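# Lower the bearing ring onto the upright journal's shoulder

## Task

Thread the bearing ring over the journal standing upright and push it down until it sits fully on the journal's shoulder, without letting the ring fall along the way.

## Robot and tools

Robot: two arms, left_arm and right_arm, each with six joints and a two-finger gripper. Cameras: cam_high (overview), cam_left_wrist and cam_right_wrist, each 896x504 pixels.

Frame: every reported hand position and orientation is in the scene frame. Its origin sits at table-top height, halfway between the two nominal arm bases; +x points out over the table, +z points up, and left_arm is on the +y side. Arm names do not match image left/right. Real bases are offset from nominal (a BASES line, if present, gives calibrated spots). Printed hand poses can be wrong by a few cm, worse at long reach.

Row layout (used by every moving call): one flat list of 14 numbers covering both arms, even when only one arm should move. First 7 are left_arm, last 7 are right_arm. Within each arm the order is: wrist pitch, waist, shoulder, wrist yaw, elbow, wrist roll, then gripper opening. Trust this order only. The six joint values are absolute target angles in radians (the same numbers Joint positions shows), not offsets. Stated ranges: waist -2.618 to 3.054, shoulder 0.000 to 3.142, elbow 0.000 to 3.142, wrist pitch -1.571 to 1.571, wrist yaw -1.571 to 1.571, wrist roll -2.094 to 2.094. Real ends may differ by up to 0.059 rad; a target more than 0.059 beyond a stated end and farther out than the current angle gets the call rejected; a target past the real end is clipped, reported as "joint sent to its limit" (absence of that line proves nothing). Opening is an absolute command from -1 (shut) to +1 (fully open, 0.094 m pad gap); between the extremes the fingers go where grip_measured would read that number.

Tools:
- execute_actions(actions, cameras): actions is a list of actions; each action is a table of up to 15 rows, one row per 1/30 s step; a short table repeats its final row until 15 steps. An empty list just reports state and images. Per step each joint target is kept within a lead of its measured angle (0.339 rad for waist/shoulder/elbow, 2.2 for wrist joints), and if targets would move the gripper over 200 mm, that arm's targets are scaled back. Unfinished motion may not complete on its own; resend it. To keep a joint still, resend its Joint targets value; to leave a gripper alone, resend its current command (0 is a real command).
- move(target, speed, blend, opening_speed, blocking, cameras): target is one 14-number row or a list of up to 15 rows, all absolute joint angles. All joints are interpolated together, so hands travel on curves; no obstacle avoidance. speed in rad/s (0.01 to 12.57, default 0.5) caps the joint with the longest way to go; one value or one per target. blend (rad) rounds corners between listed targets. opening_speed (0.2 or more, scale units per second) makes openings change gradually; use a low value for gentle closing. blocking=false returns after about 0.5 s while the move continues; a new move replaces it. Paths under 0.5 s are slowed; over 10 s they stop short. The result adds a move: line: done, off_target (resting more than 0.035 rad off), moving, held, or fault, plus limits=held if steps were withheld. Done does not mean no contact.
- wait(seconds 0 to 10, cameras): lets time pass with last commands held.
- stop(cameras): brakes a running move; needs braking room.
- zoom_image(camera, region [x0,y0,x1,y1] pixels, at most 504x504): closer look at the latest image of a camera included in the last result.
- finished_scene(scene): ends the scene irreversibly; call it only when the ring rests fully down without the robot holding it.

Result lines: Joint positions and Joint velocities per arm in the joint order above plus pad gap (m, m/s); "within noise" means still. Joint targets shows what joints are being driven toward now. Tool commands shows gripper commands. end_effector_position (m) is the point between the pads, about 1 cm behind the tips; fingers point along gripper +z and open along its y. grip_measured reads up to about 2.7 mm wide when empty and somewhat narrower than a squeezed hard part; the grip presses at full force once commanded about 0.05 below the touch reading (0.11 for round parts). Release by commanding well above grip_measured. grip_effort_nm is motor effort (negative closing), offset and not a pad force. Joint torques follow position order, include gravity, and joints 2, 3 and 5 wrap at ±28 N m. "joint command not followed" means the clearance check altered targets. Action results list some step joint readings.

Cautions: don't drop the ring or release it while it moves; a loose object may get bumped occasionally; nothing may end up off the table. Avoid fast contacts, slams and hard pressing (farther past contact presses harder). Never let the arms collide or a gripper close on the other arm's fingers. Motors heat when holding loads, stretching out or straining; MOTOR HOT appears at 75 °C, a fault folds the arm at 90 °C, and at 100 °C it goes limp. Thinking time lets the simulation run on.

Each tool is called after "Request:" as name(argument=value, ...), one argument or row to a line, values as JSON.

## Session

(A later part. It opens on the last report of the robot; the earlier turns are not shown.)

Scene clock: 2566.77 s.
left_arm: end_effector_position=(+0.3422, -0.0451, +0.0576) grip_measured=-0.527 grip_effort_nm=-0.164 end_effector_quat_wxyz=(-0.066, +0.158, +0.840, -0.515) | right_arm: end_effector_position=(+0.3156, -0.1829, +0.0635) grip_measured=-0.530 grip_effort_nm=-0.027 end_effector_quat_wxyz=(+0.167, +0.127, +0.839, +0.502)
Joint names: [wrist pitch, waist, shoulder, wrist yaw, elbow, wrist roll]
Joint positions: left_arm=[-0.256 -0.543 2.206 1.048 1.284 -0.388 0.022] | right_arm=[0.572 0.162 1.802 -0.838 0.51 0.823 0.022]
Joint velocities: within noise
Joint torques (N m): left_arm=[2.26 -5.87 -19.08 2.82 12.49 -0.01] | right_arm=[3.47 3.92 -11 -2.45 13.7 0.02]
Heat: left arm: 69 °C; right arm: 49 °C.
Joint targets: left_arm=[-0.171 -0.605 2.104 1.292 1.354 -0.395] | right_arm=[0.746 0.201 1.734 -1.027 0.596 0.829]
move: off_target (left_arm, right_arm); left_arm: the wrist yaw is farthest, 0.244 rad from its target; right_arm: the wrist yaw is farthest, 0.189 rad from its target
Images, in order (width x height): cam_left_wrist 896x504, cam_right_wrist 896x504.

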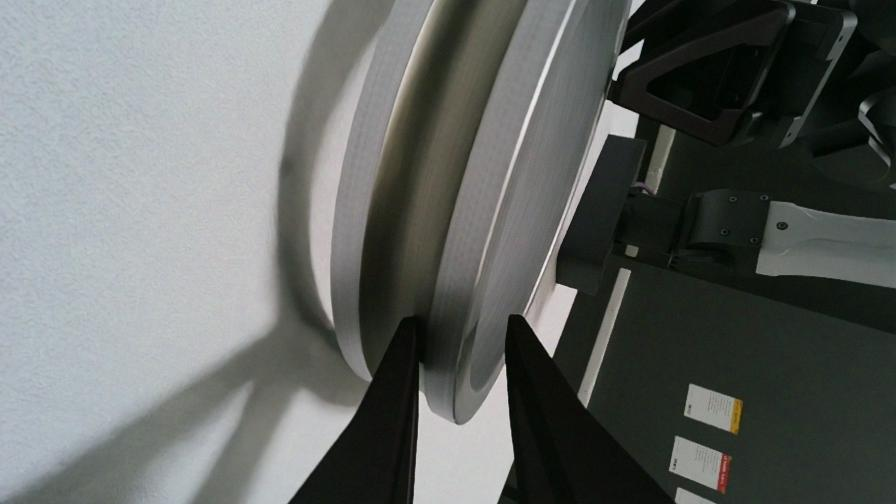

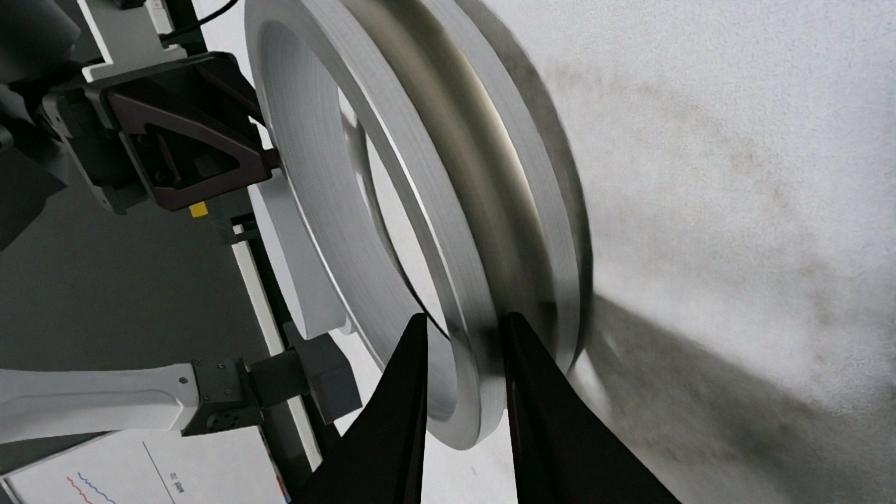

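Request:
move(
  target=[
    [-0.1675, -0.6055, 2.140, 1.253, 1.335, -0.395, -0.53, 0.746, 0.2005, 1.775, -1.004, 0.575, 0.829, -0.53],
    [-0.21, -0.6055, 2.22, 1.123, 1.29, -0.395, -0.53, 0.652, 0.2005, 1.825, -0.928, 0.535, 0.829, -0.53],
    [-0.23, -0.575, 2.262, 1.06, 1.270, -0.395, -0.53, 0.612, 0.186, 1.835, -0.895, 0.510, 0.829, -0.53],
  ],
  speed=[0.08, 0.12, 0.12],
  cameras=["cam_left_wrist", "cam_right_wrist"],
)

Scene clock: 2578.90 s.
left_arm: end_effector_position=(+0.3411, -0.0414, +0.0370) grip_measured=-0.527 grip_effort_nm=-0.164 end_effector_quat_wxyz=(-0.070, +0.148, +0.856, -0.490) | right_arm: end_effector_position=(+0.3135, -0.1822, +0.0539) grip_measured=-0.529 grip_effort_nm=-0.032 end_effector_quat_wxyz=(+0.158, +0.133, +0.844, +0.495)
Joint names: [wrist pitch, waist, shoulder, wrist yaw, elbow, wrist roll]
Joint positions: left_arm=[-0.26 -0.548 2.235 0.995 1.28 -0.389 0.022] | right_arm=[0.574 0.169 1.829 -0.825 0.51 0.823 0.022]
Joint velocities: within noise
Joint torques (N m): left_arm=[1.54 -2.47 -8.96 1.07 4.97 -0.01] | right_arm=[1.98 1.74 -5.41 -1.04 4.77 0.05]
Heat: left arm: 72 °C; right arm: 53 °C.
Joint targets: left_arm=[-0.230 -0.575 2.262 1.060 1.270 -0.395] | right_arm=[0.612 0.186 1.835 -0.895 0.510 0.829]
move: off_target (left_arm, right_arm); left_arm: the wrist yaw is farthest, 0.065 rad from its target; right_arm: the wrist yaw is farthest, 0.070 rad from its target
Images, in order (width x height): cam_left_wrist 896x504, cam_right_wrist 896x504.

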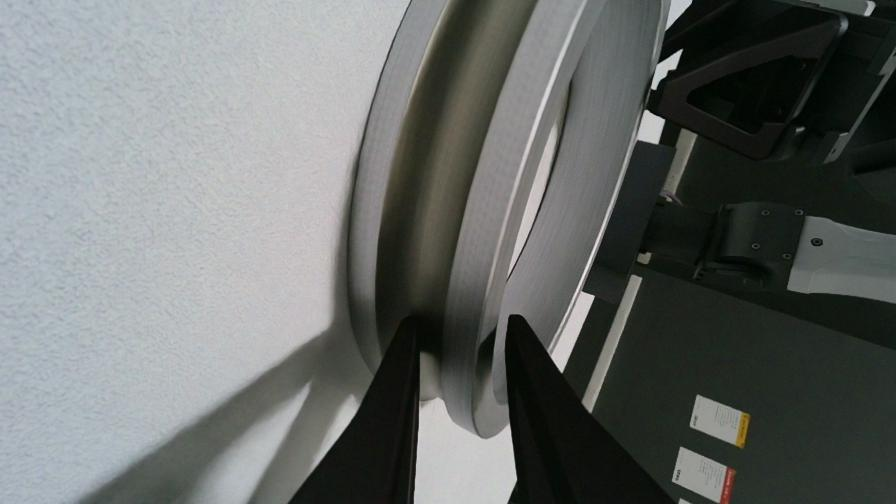

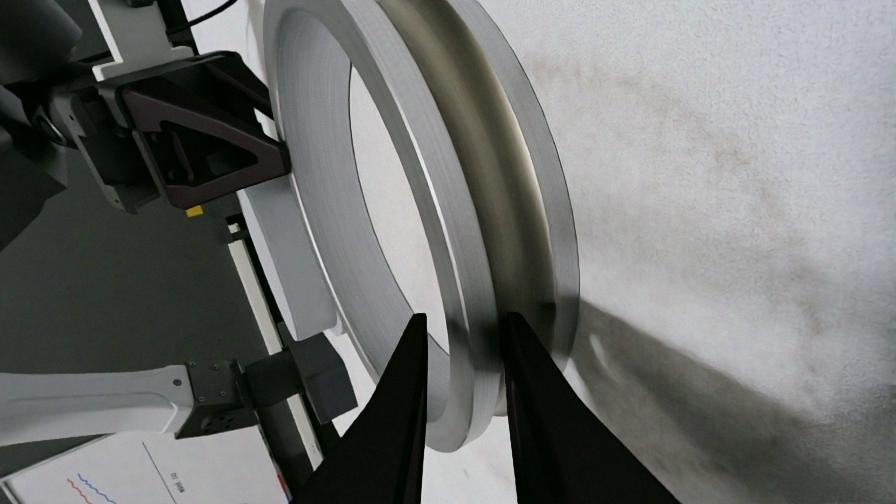

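Request:
wait(
  seconds=0.5,
  cameras=["cam_high"],
)

Scene clock: 2722.13 s.
left_arm: end_effector_position=(+0.3411, -0.0414, +0.0370) grip_measured=-0.527 grip_effort_nm=-0.164 end_effector_quat_wxyz=(-0.070, +0.148, +0.856, -0.490) | right_arm: end_effector_position=(+0.3135, -0.1822, +0.0539) grip_measured=-0.529 grip_effort_nm=-0.032 end_effector_quat_wxyz=(+0.158, +0.133, +0.844, +0.495)
Joint names: [wrist pitch, waist, shoulder, wrist yaw, elbow, wrist roll]
Joint positions: left_arm=[-0.26 -0.548 2.235 0.995 1.28 -0.389 0.022] | right_arm=[0.574 0.169 1.829 -0.825 0.51 0.823 0.022]
Joint velocities: within noise
Joint torques (N m): left_arm=[1.54 -2.47 -8.96 1.07 4.97 -0.01] | right_arm=[2.01 1.76 -5.39 -1.04 4.77 0.04]
Heat: left arm: 57 °C; right arm: 46 °C.
Joint targets: left_arm=[-0.230 -0.575 2.262 1.060 1.270 -0.395] | right_arm=[0.612 0.186 1.835 -0.895 0.510 0.829]
Tool commands: left_gripper/opening=-0.53 right_gripper/opening=-0.53
wait: 0.50 s; at rest from the start
Images, in order (width x height): cam_high 896x504.

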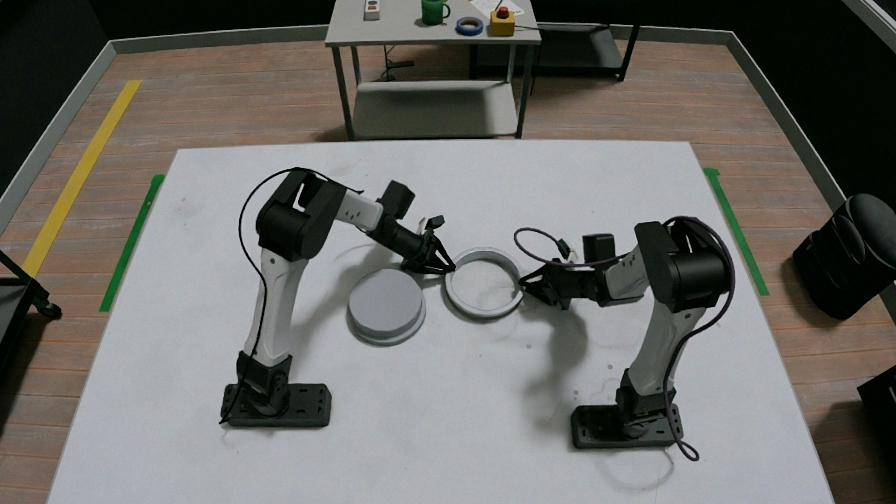

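Request:
execute_actions(
  actions=[],
)

Scene clock: 2749.20 s.
left_arm: end_effector_position=(+0.3411, -0.0414, +0.0370) grip_measured=-0.527 grip_effort_nm=-0.164 end_effector_quat_wxyz=(-0.070, +0.148, +0.856, -0.490) | right_arm: end_effector_position=(+0.3135, -0.1822, +0.0539) grip_measured=-0.529 grip_effort_nm=-0.032 end_effector_quat_wxyz=(+0.158, +0.133, +0.844, +0.495)
Joint names: [wrist pitch, waist, shoulder, wrist yaw, elbow, wrist roll]
Joint positions: left_arm=[-0.26 -0.548 2.235 0.995 1.28 -0.389 0.022] | right_arm=[0.574 0.169 1.829 -0.825 0.51 0.823 0.022]
Joint velocities: within noise
Joint torques (N m): left_arm=[1.54 -2.47 -8.98 1.07 4.97 -0.01] | right_arm=[1.99 1.73 -5.39 -1.02 4.82 0.04]
Heat: left arm: 57 °C; right arm: 46 °C.
Joint targets: left_arm=[-0.230 -0.575 2.262 1.060 1.270 -0.395] | right_arm=[0.612 0.186 1.835 -0.895 0.510 0.829]
Tool commands: left_gripper/opening=-0.53 right_gripper/opening=-0.53

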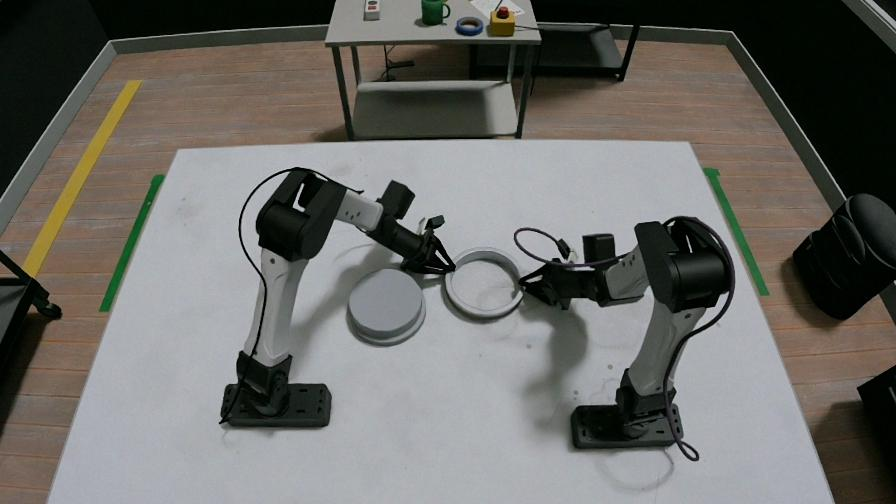

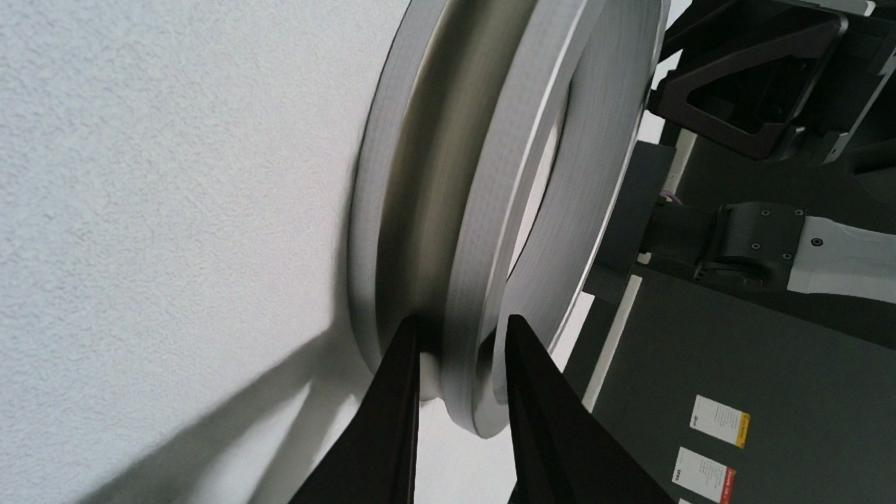

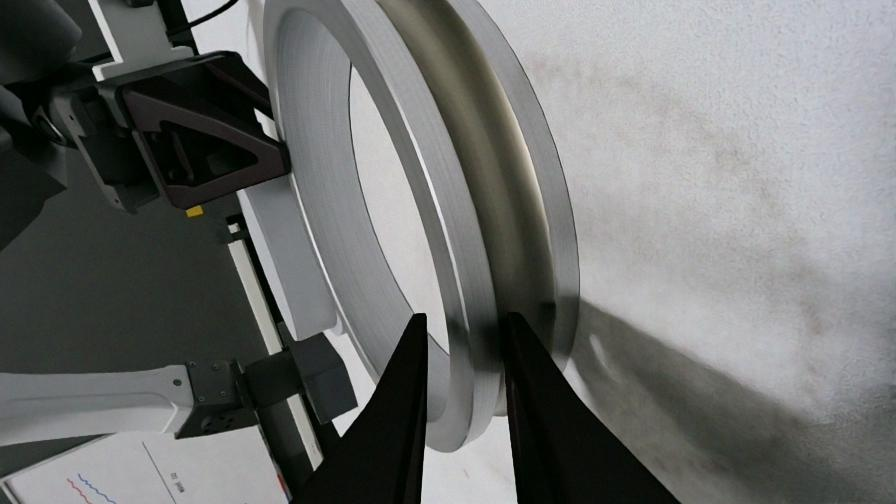

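Request:
move(
  target=[
    [-0.21,-0.6055,2.20,1.123,1.29,-0.395,-0.53,0.652,0.2005,1.815,-0.928,0.545,0.829,-0.53],
    [-0.1675,-0.6055,2.129,1.253,1.343,-0.395,-0.53,0.746,0.2005,1.767,-1.004,0.584,0.829,-0.53],
    [-0.171,-0.6055,2.104,1.292,1.354,-0.395,-0.53,0.746,0.2005,1.734,-1.027,0.596,0.829,-0.53],
    [-0.4155,-0.618,1.987,1.27,1.422,-0.395,-0.53,0.376,0.209,1.48,-0.991,0.684,0.829,-0.53],
  ],
  speed=[0.15,0.12,0.1,0.12],
  blend=[0.0,0.0,0.01,0.0],
)

Scene clock: 2764.07 s.
left_arm: end_effector_position=(+0.3076, -0.0781, +0.1778) grip_measured=-0.527 grip_effort_nm=-0.159 end_effector_quat_wxyz=(-0.089, +0.234, +0.760, -0.600) | right_arm: end_effector_position=(+0.3174, -0.1526, +0.1913) grip_measured=-0.529 grip_effort_nm=-0.037 end_effector_quat_wxyz=(+0.215, +0.010, +0.791, +0.572)
Joint names: [wrist pitch, waist, shoulder, wrist yaw, elbow, wrist roll]
Joint positions: left_arm=[-0.402 -0.616 2.039 1.26 1.392 -0.391 0.022] | right_arm=[0.384 0.204 1.503 -0.98 0.649 0.824 0.022]
Joint velocities: within noise
Joint torques (N m): left_arm=[1.23 -0.05 -14.72 0.57 9.8 0.02] | right_arm=[1.7 0.47 -6.93 -0.28 10.77 0.03]
Heat: left arm: 60 °C; right arm: 47 °C.
Joint targets: left_arm=[-0.416 -0.618 1.987 1.270 1.422 -0.395] | right_arm=[0.376 0.209 1.480 -0.991 0.684 0.829]
move: off_target (left_arm); left_arm: the shoulder is farthest, 0.052 rad from its target

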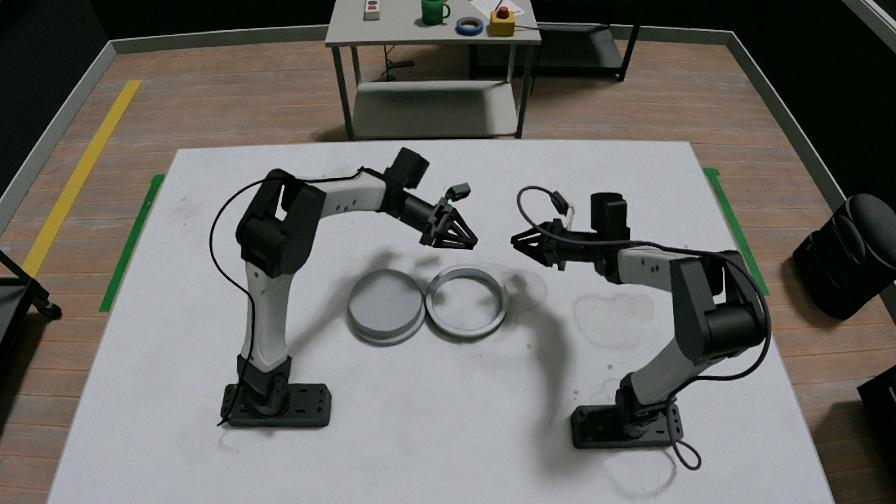

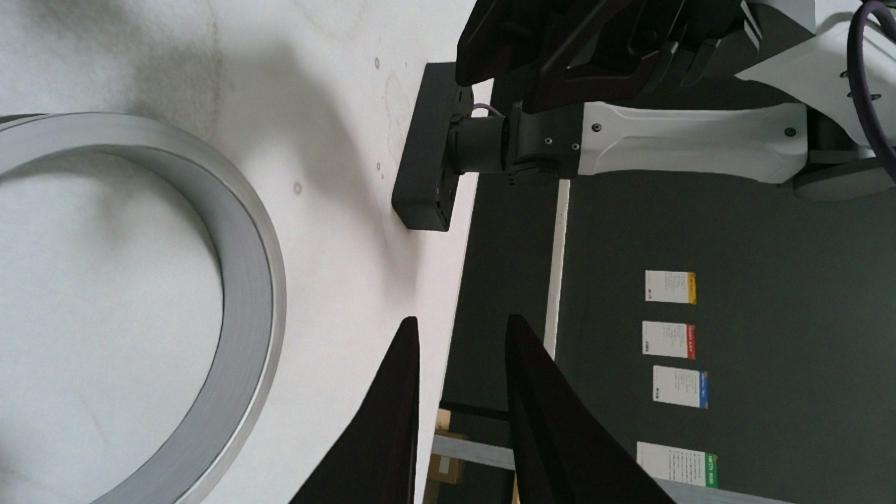

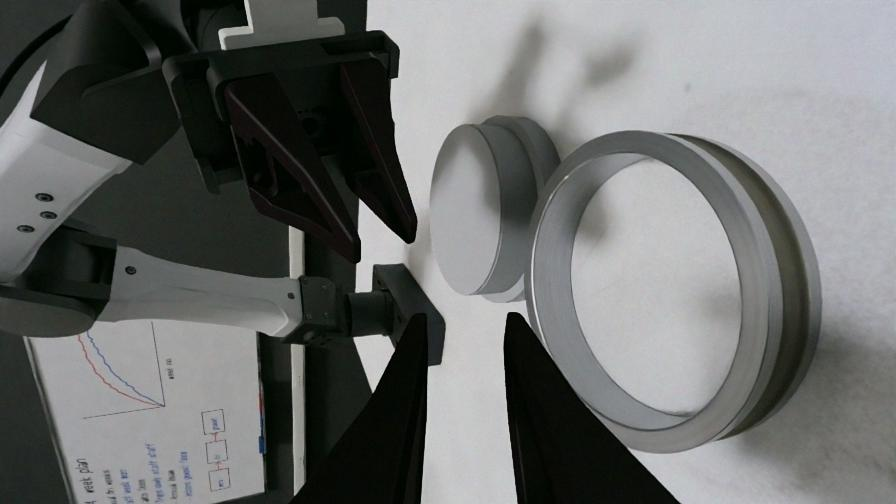

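Request:
zoom_image(
  camera="cam_right_wrist",
  region=[150, 0, 450, 280],
)

Request:
zoom_image(
  camera="cam_right_wrist",
  region=[400, 90, 850, 480],
)

Request:
zoom_image(
  camera="cam_high",
  region=[320, 200, 560, 380],
)

Request:
zoom_image(
  camera="cam_left_wrist",
  region=[0, 0, 500, 504],
)

Request:
move(
  target=[
    [-0.5,-0.5,1.6,0.9,1.3,-0.2,-0.53,0.3,0.1,1.2,-0.7,0.7,0.7,-0.53],
    [-0.687,-0.1,0.381,0.3,0.403,0.0,-0.53,-0.4,0.2,0.8,-0.3,0.5,0.5,-0.53],
  ],
  speed=[0.5, 0.5],
  blend=[0.1, 0.0],
)

Scaled by 1.680 from the camera's 896x504 image, which has a finer 1280x720 frame.

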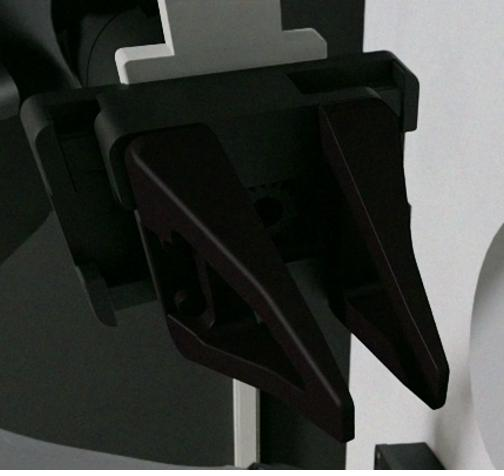

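Scaled by 1.120 from the camera's 896x504 image, which has a finer 1280x720 frame.

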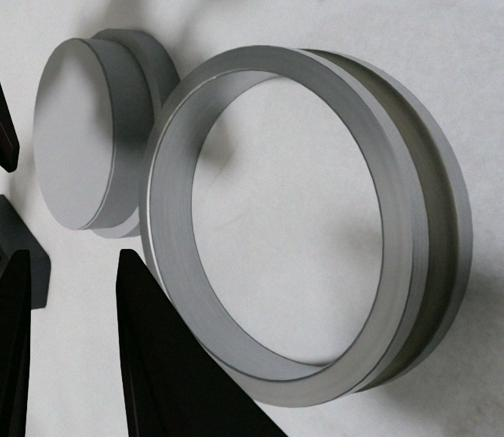

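Scaled by 2.100 from the camera's 896x504 image, which has a finer 1280x720 frame.

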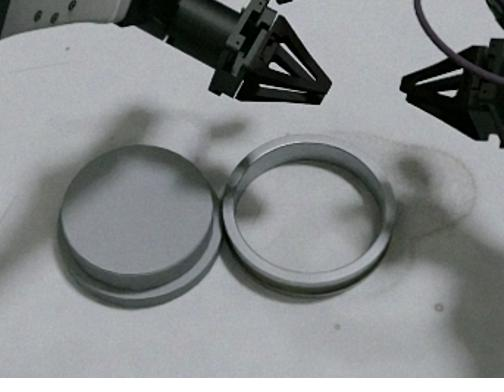

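Scaled by 1.000.

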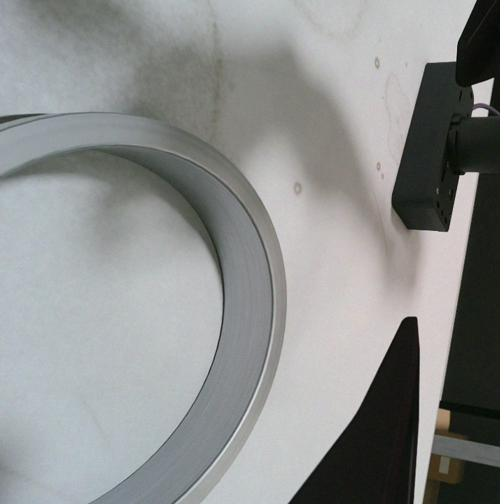

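Scene clock: 2799.87 s.
left_arm: end_effector_position=(+0.2455, +0.2299, +0.1735) grip_measured=-0.527 grip_effort_nm=-0.154 end_effector_quat_wxyz=(+0.428, +0.109, +0.882, -0.164) | right_arm: end_effector_position=(+0.2491, -0.2583, +0.1777) grip_measured=-0.529 grip_effort_nm=-0.032 end_effector_quat_wxyz=(+0.357, +0.091, +0.889, +0.271)
Joint names: [wrist pitch, waist, shoulder, wrist yaw, elbow, wrist roll]
Joint positions: left_arm=[-0.679 -0.109 0.392 0.316 0.415 -0.009 0.022] | right_arm=[-0.385 0.195 0.807 -0.309 0.513 0.509 0.022]
Joint velocities: within noise
Joint torques (N m): left_arm=[2.21 0.96 0.18 -0.03 6.76 0.1] | right_arm=[1.69 0.49 -1.48 0.08 7.19 -0.09]
Heat: left arm: 69 °C; right arm: 47 °C.
Joint targets: left_arm=[-0.687 -0.100 0.381 0.300 0.403 0.000] | right_arm=[-0.400 0.200 0.800 -0.300 0.500 0.500]
move: done

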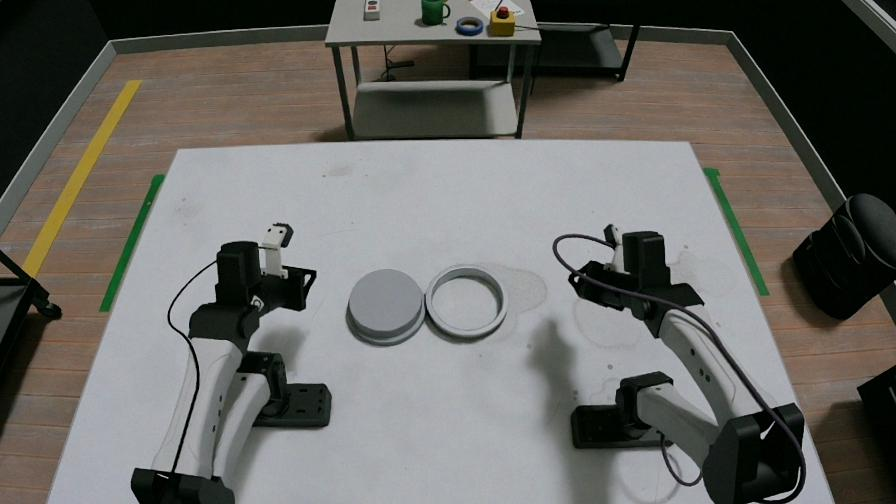

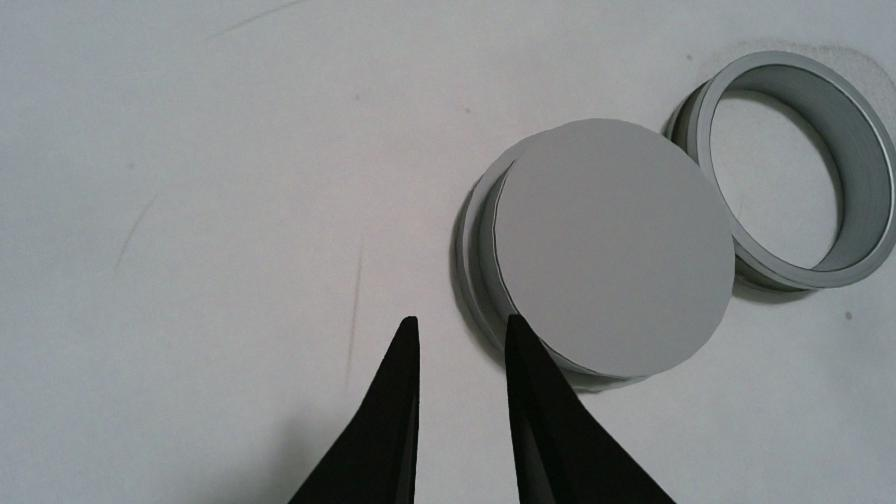

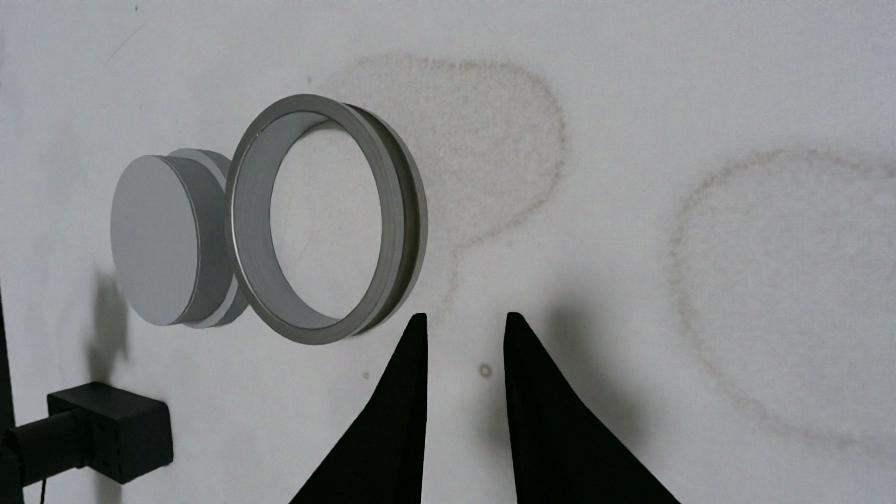

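Request:
move(
  target=[-0.687,-0.1,0.381,0.0,0.403,1.571,-0.53,-0.4,0.2,0.8,0.0,0.5,1.571,-0.53],
  speed=0.8,
  cameras=["cam_high"],
)

Request:
zoom_image(
  camera="cam_high",
  region=[210, 200, 350, 320],
)

Request:
zoom_image(
  camera="cam_high",
  region=[540, 200, 720, 320],
)

Scene clock: 2944.90 s.
left_arm: end_effector_position=(+0.2572, +0.2799, +0.1684) grip_measured=-0.527 grip_effort_nm=-0.154 end_effector_quat_wxyz=(+0.333, +0.664, +0.603, +0.291) | right_arm: end_effector_position=(+0.2630, -0.3066, +0.1723) grip_measured=-0.529 grip_effort_nm=-0.032 end_effector_quat_wxyz=(+0.276, +0.580, +0.691, +0.330)
Joint names: [wrist pitch, waist, shoulder, wrist yaw, elbow, wrist roll]
Joint positions: left_arm=[-0.679 -0.109 0.392 0.014 0.415 1.563 0.022] | right_arm=[-0.386 0.195 0.807 -0.014 0.513 1.561 0.022]
Joint velocities: within noise
Joint torques (N m): left_arm=[2.2 0.96 0.2 -0.1 6.75 0.03] | right_arm=[1.66 0.57 -1.46 0.28 7.17 0.08]
Heat: left arm: 43 °C; right arm: 43 °C.
Joint targets: left_arm=[-0.687 -0.100 0.381 0.000 0.403 1.571] | right_arm=[-0.400 0.200 0.800 0.000 0.500 1.571]
move: done
Images, in order (width x height): cam_high 896x504.

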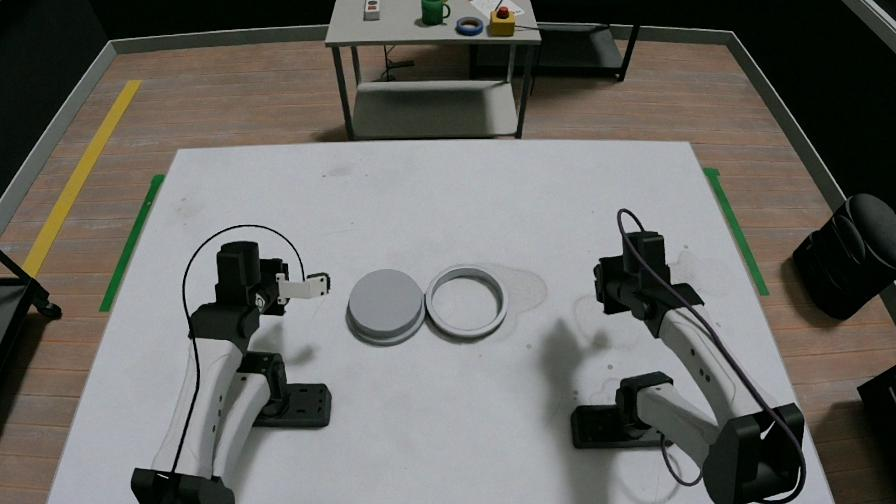

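Scaled by 3.600 from the camera's 896x504 image, which has a finer 1280x720 frame.

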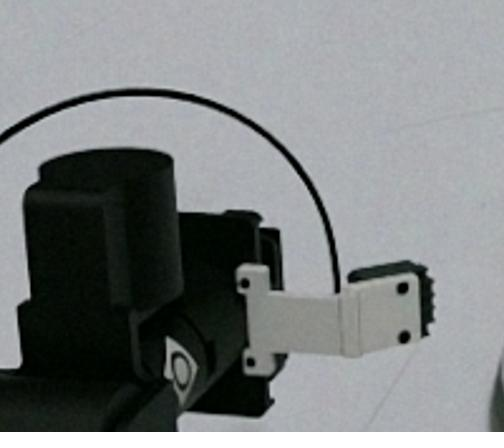

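Scaled by 2.800 from the camera's 896x504 image, which has a finer 1280x720 frame.

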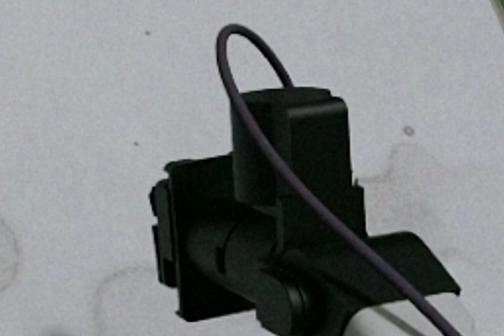

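Request:
move(
  target=[
    [-0.687,-0.1,0.381,0.3,0.403,0.0,-0.53,-0.8,0.5,1.5,0.0,1.2,0.8,-0.9],
    [-0.687,-0.1,0.381,0.3,0.403,0.0,-0.53,-1.186,0.81,2.129,0.0,1.864,0.0,-0.9],
  ],
  speed=[0.8, 0.8],
  blend=[0.1, 0.0],
  opening_speed=0.5,
)

Scene clock: 3022.23 s.
left_arm: end_effector_position=(+0.2473, +0.2349, +0.1725) grip_measured=-0.527 grip_effort_nm=-0.154 end_effector_quat_wxyz=(+0.431, +0.109, +0.884, -0.147) | right_arm: end_effector_position=(+0.2999, -0.0431, +0.1154) grip_measured=-0.898 grip_effort_nm=-0.095 end_effector_quat_wxyz=(+0.053, -0.373, +0.926, +0.027)
Joint names: [wrist pitch, waist, shoulder, wrist yaw, elbow, wrist roll]
Joint positions: left_arm=[-0.679 -0.109 0.392 0.284 0.415 0.007 0.022] | right_arm=[-1.154 0.813 2.129 -0.01 1.831 0.01 0.005]
Joint velocities: within noise
Joint torques (N m): left_arm=[2.22 0.95 0.17 0.25 6.76 -0.06] | right_arm=[0.23 -0.29 -9.74 0.19 10.48 -0.09]
Heat: left arm: 41 °C; right arm: 44 °C.
Joint targets: left_arm=[-0.687 -0.100 0.381 0.300 0.403 0.000] | right_arm=[-1.186 0.810 2.129 0.000 1.864 0.000]
move: done

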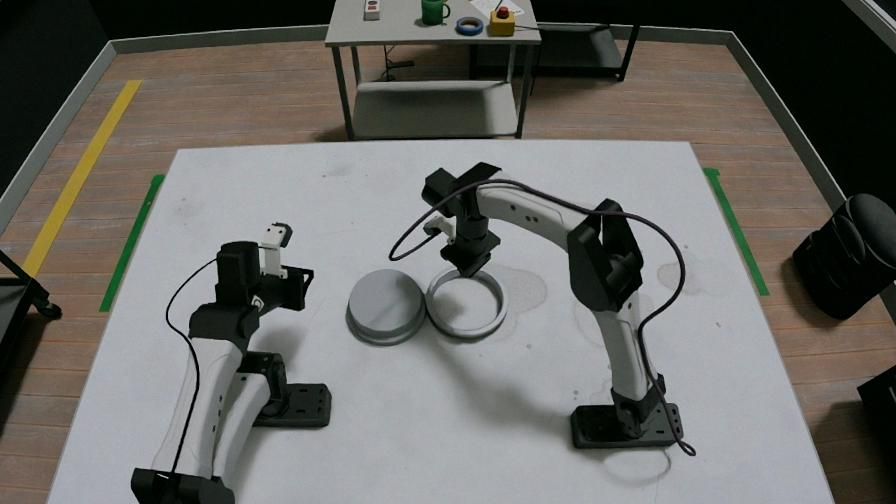

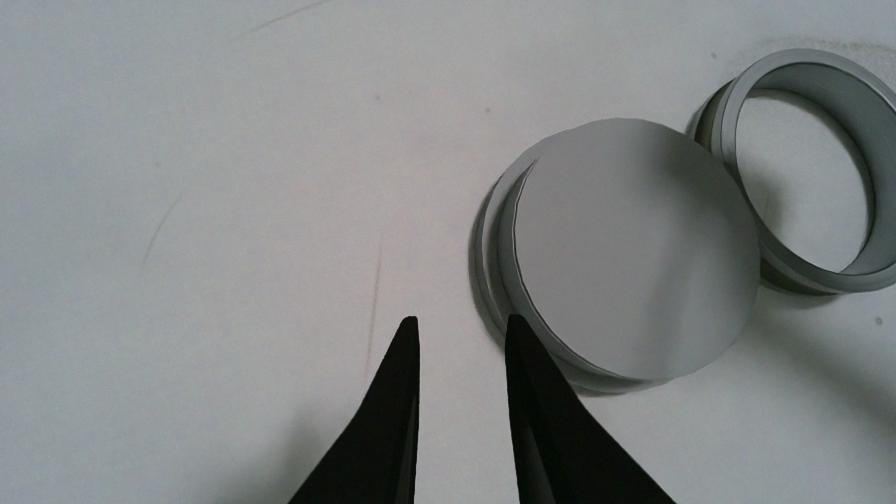

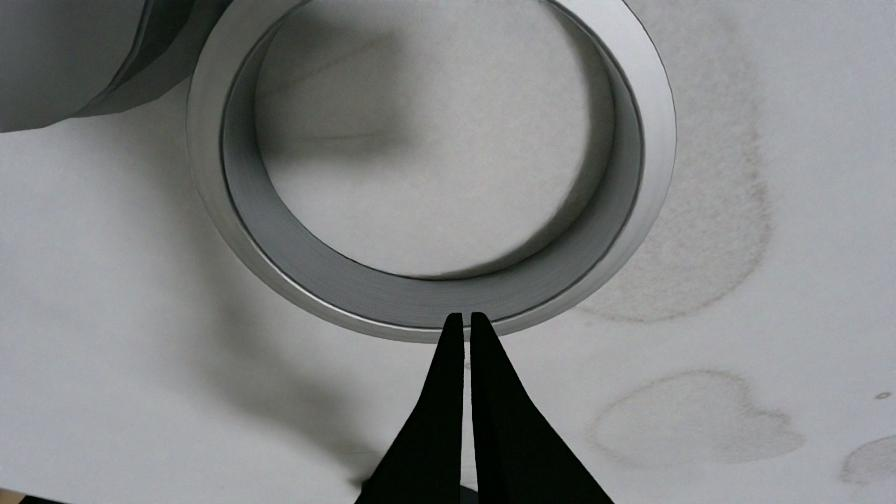

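Request:
move(
  target=[
    [-0.687,-0.1,0.381,0.3,0.403,0.0,-0.53,-0.843,0.8095,2.209,0.0,1.601,0.0,-0.9],
    [-0.687,-0.1,0.381,0.3,0.403,0.0,-0.53,-0.758,0.681,2.073,0.0,1.38,0.0,-0.9],
    [-0.687,-0.1,0.381,0.3,0.403,0.0,-0.53,-0.704,0.526,1.968,0.0,1.221,0.0,-0.9],
  ],
  speed=[0.3, 0.1, 0.1],
  blend=[0.0, 0.05, 0.0],
)

Scene clock: 3062.80 s.
left_arm: end_effector_position=(+0.2472, +0.2348, +0.1726) grip_measured=-0.527 grip_effort_nm=-0.154 end_effector_quat_wxyz=(+0.431, +0.109, +0.884, -0.147) | right_arm: end_effector_position=(+0.3174, -0.1684, +0.0205) grip_measured=-0.898 grip_effort_nm=-0.081 end_effector_quat_wxyz=(+0.057, -0.243, +0.968, +0.026)
Joint names: [wrist pitch, waist, shoulder, wrist yaw, elbow, wrist roll]
Joint positions: left_arm=[-0.679 -0.109 0.392 0.285 0.415 0.007 0.022] | right_arm=[-0.685 0.536 2 -0.022 1.238 0.009 0.005]
Joint velocities: within noise
Joint torques (N m): left_arm=[2.22 0.95 0.16 0.25 6.76 -0.06] | right_arm=[0.36 -1.07 -10.73 0.33 4.59 -0.11]
Heat: left arm: 40 °C; right arm: 46 °C.
Joint targets: left_arm=[-0.687 -0.100 0.381 0.300 0.403 0.000] | right_arm=[-0.704 0.526 1.968 0.000 1.221 0.000]
move: done

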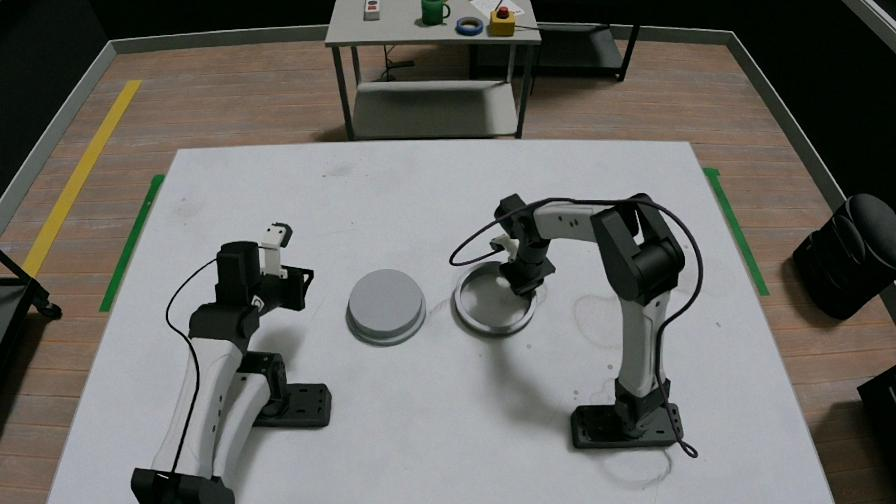

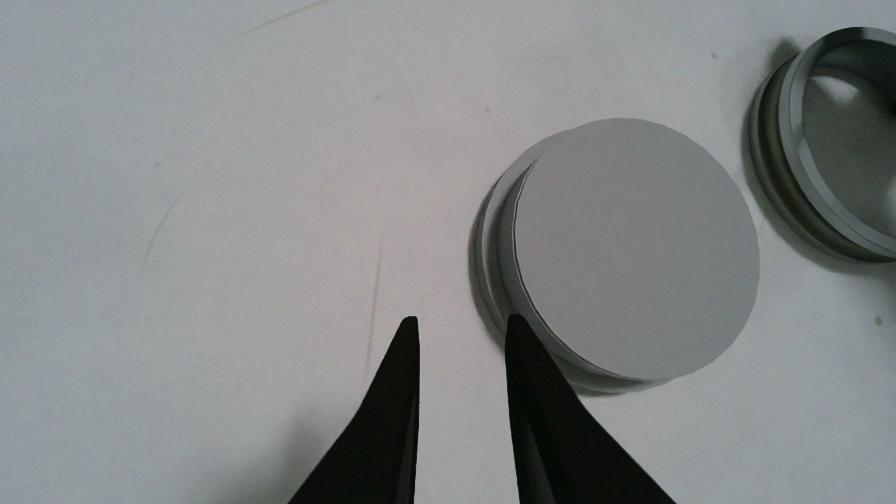

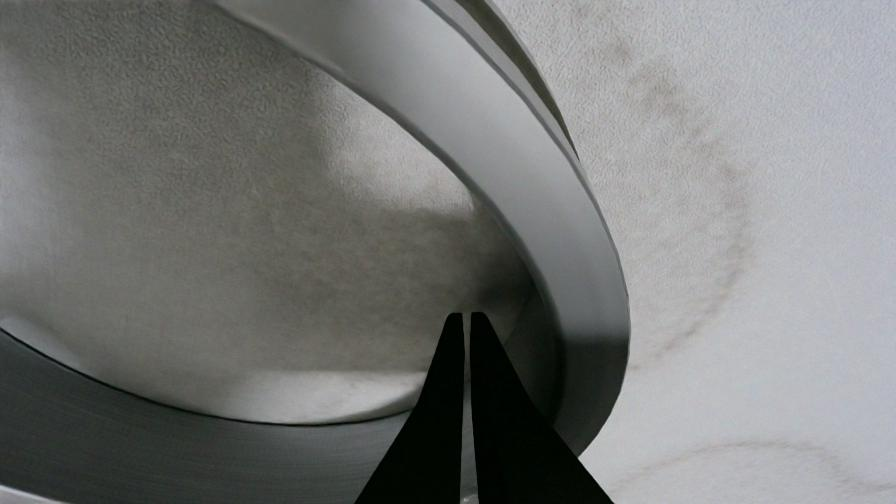

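Request:
move(
  target=[
    [-0.687,-0.1,0.381,0.3,0.403,0.0,-0.53,-0.6915,0.471,1.934,0.0,1.174,0.0,-0.9],
    [-0.687,-0.1,0.381,0.3,0.403,0.0,-0.53,-0.70,0.495,1.940,0.0,1.19,0.0,-0.9],
    [-0.687,-0.1,0.381,0.3,0.403,0.0,-0.53,-1.072,0.495,1.811,0.0,1.432,0.0,-0.9],
    [-0.687,-0.1,0.381,0.3,0.403,0.0,-0.53,-0.5,0.2,1.1,-0.5,0.8,-0.6,-0.9],
  ],
  speed=[0.08, 0.1, 0.3, 0.6],
  blend=[0.0, 0.01, 0.05, 0.0],
)

Request:
zoom_image(
  camera="cam_high",
  region=[320, 220, 580, 380],
)

Scene clock: 3134.50 s.
left_arm: end_effector_position=(+0.2472, +0.2348, +0.1726) grip_measured=-0.527 grip_effort_nm=-0.154 end_effector_quat_wxyz=(+0.431, +0.109, +0.884, -0.147) | right_arm: end_effector_position=(+0.2798, -0.2233, +0.2085) grip_measured=-0.899 grip_effort_nm=-0.071 end_effector_quat_wxyz=(+0.400, -0.415, +0.806, +0.139)
Joint names: [wrist pitch, waist, shoulder, wrist yaw, elbow, wrist roll]
Joint positions: left_arm=[-0.679 -0.109 0.392 0.285 0.415 0.007 0.022] | right_arm=[-0.512 0.204 1.11 -0.478 0.814 -0.589 0.005]
Joint velocities: within noise
Joint torques (N m): left_arm=[2.22 0.95 0.16 0.25 6.78 -0.06] | right_arm=[1.72 -0.53 -3.48 -0.42 6.84 -0.12]
Heat: left arm: 38 °C; right arm: 50 °C.
Joint targets: left_arm=[-0.687 -0.100 0.381 0.300 0.403 0.000] | right_arm=[-0.500 0.200 1.100 -0.500 0.800 -0.600]
move: done

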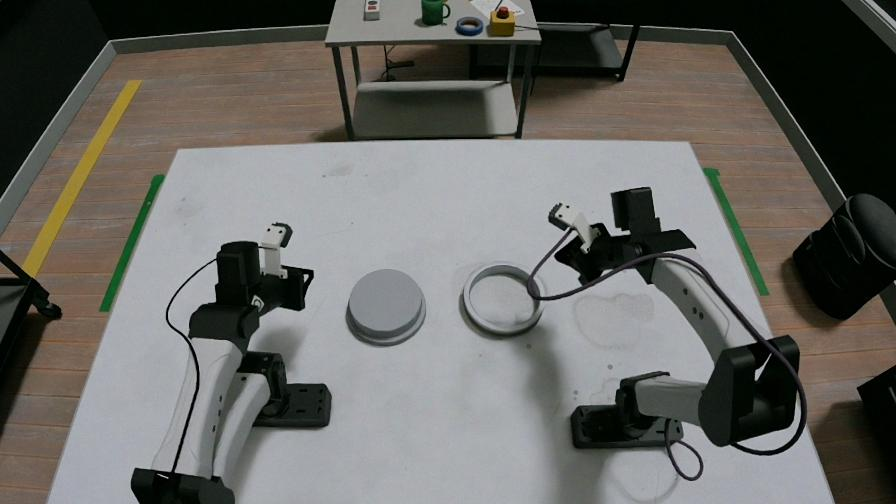

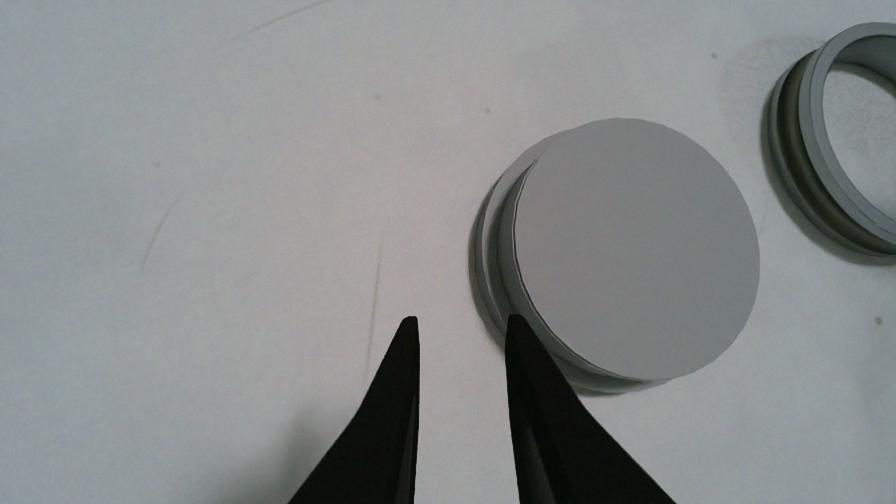

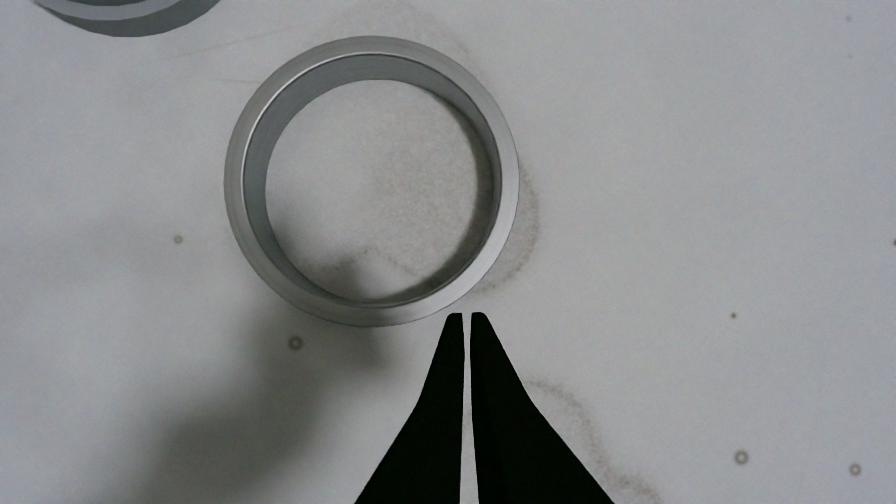

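Scaled by 1.938 from the camera's 896x504 image, which has a finer 1280x720 frame.

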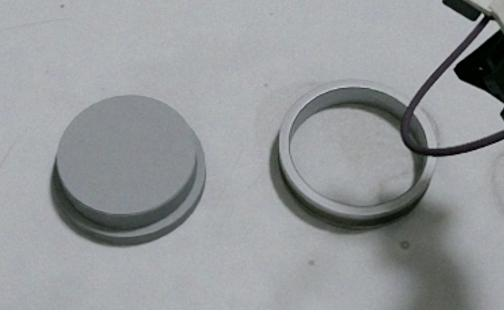

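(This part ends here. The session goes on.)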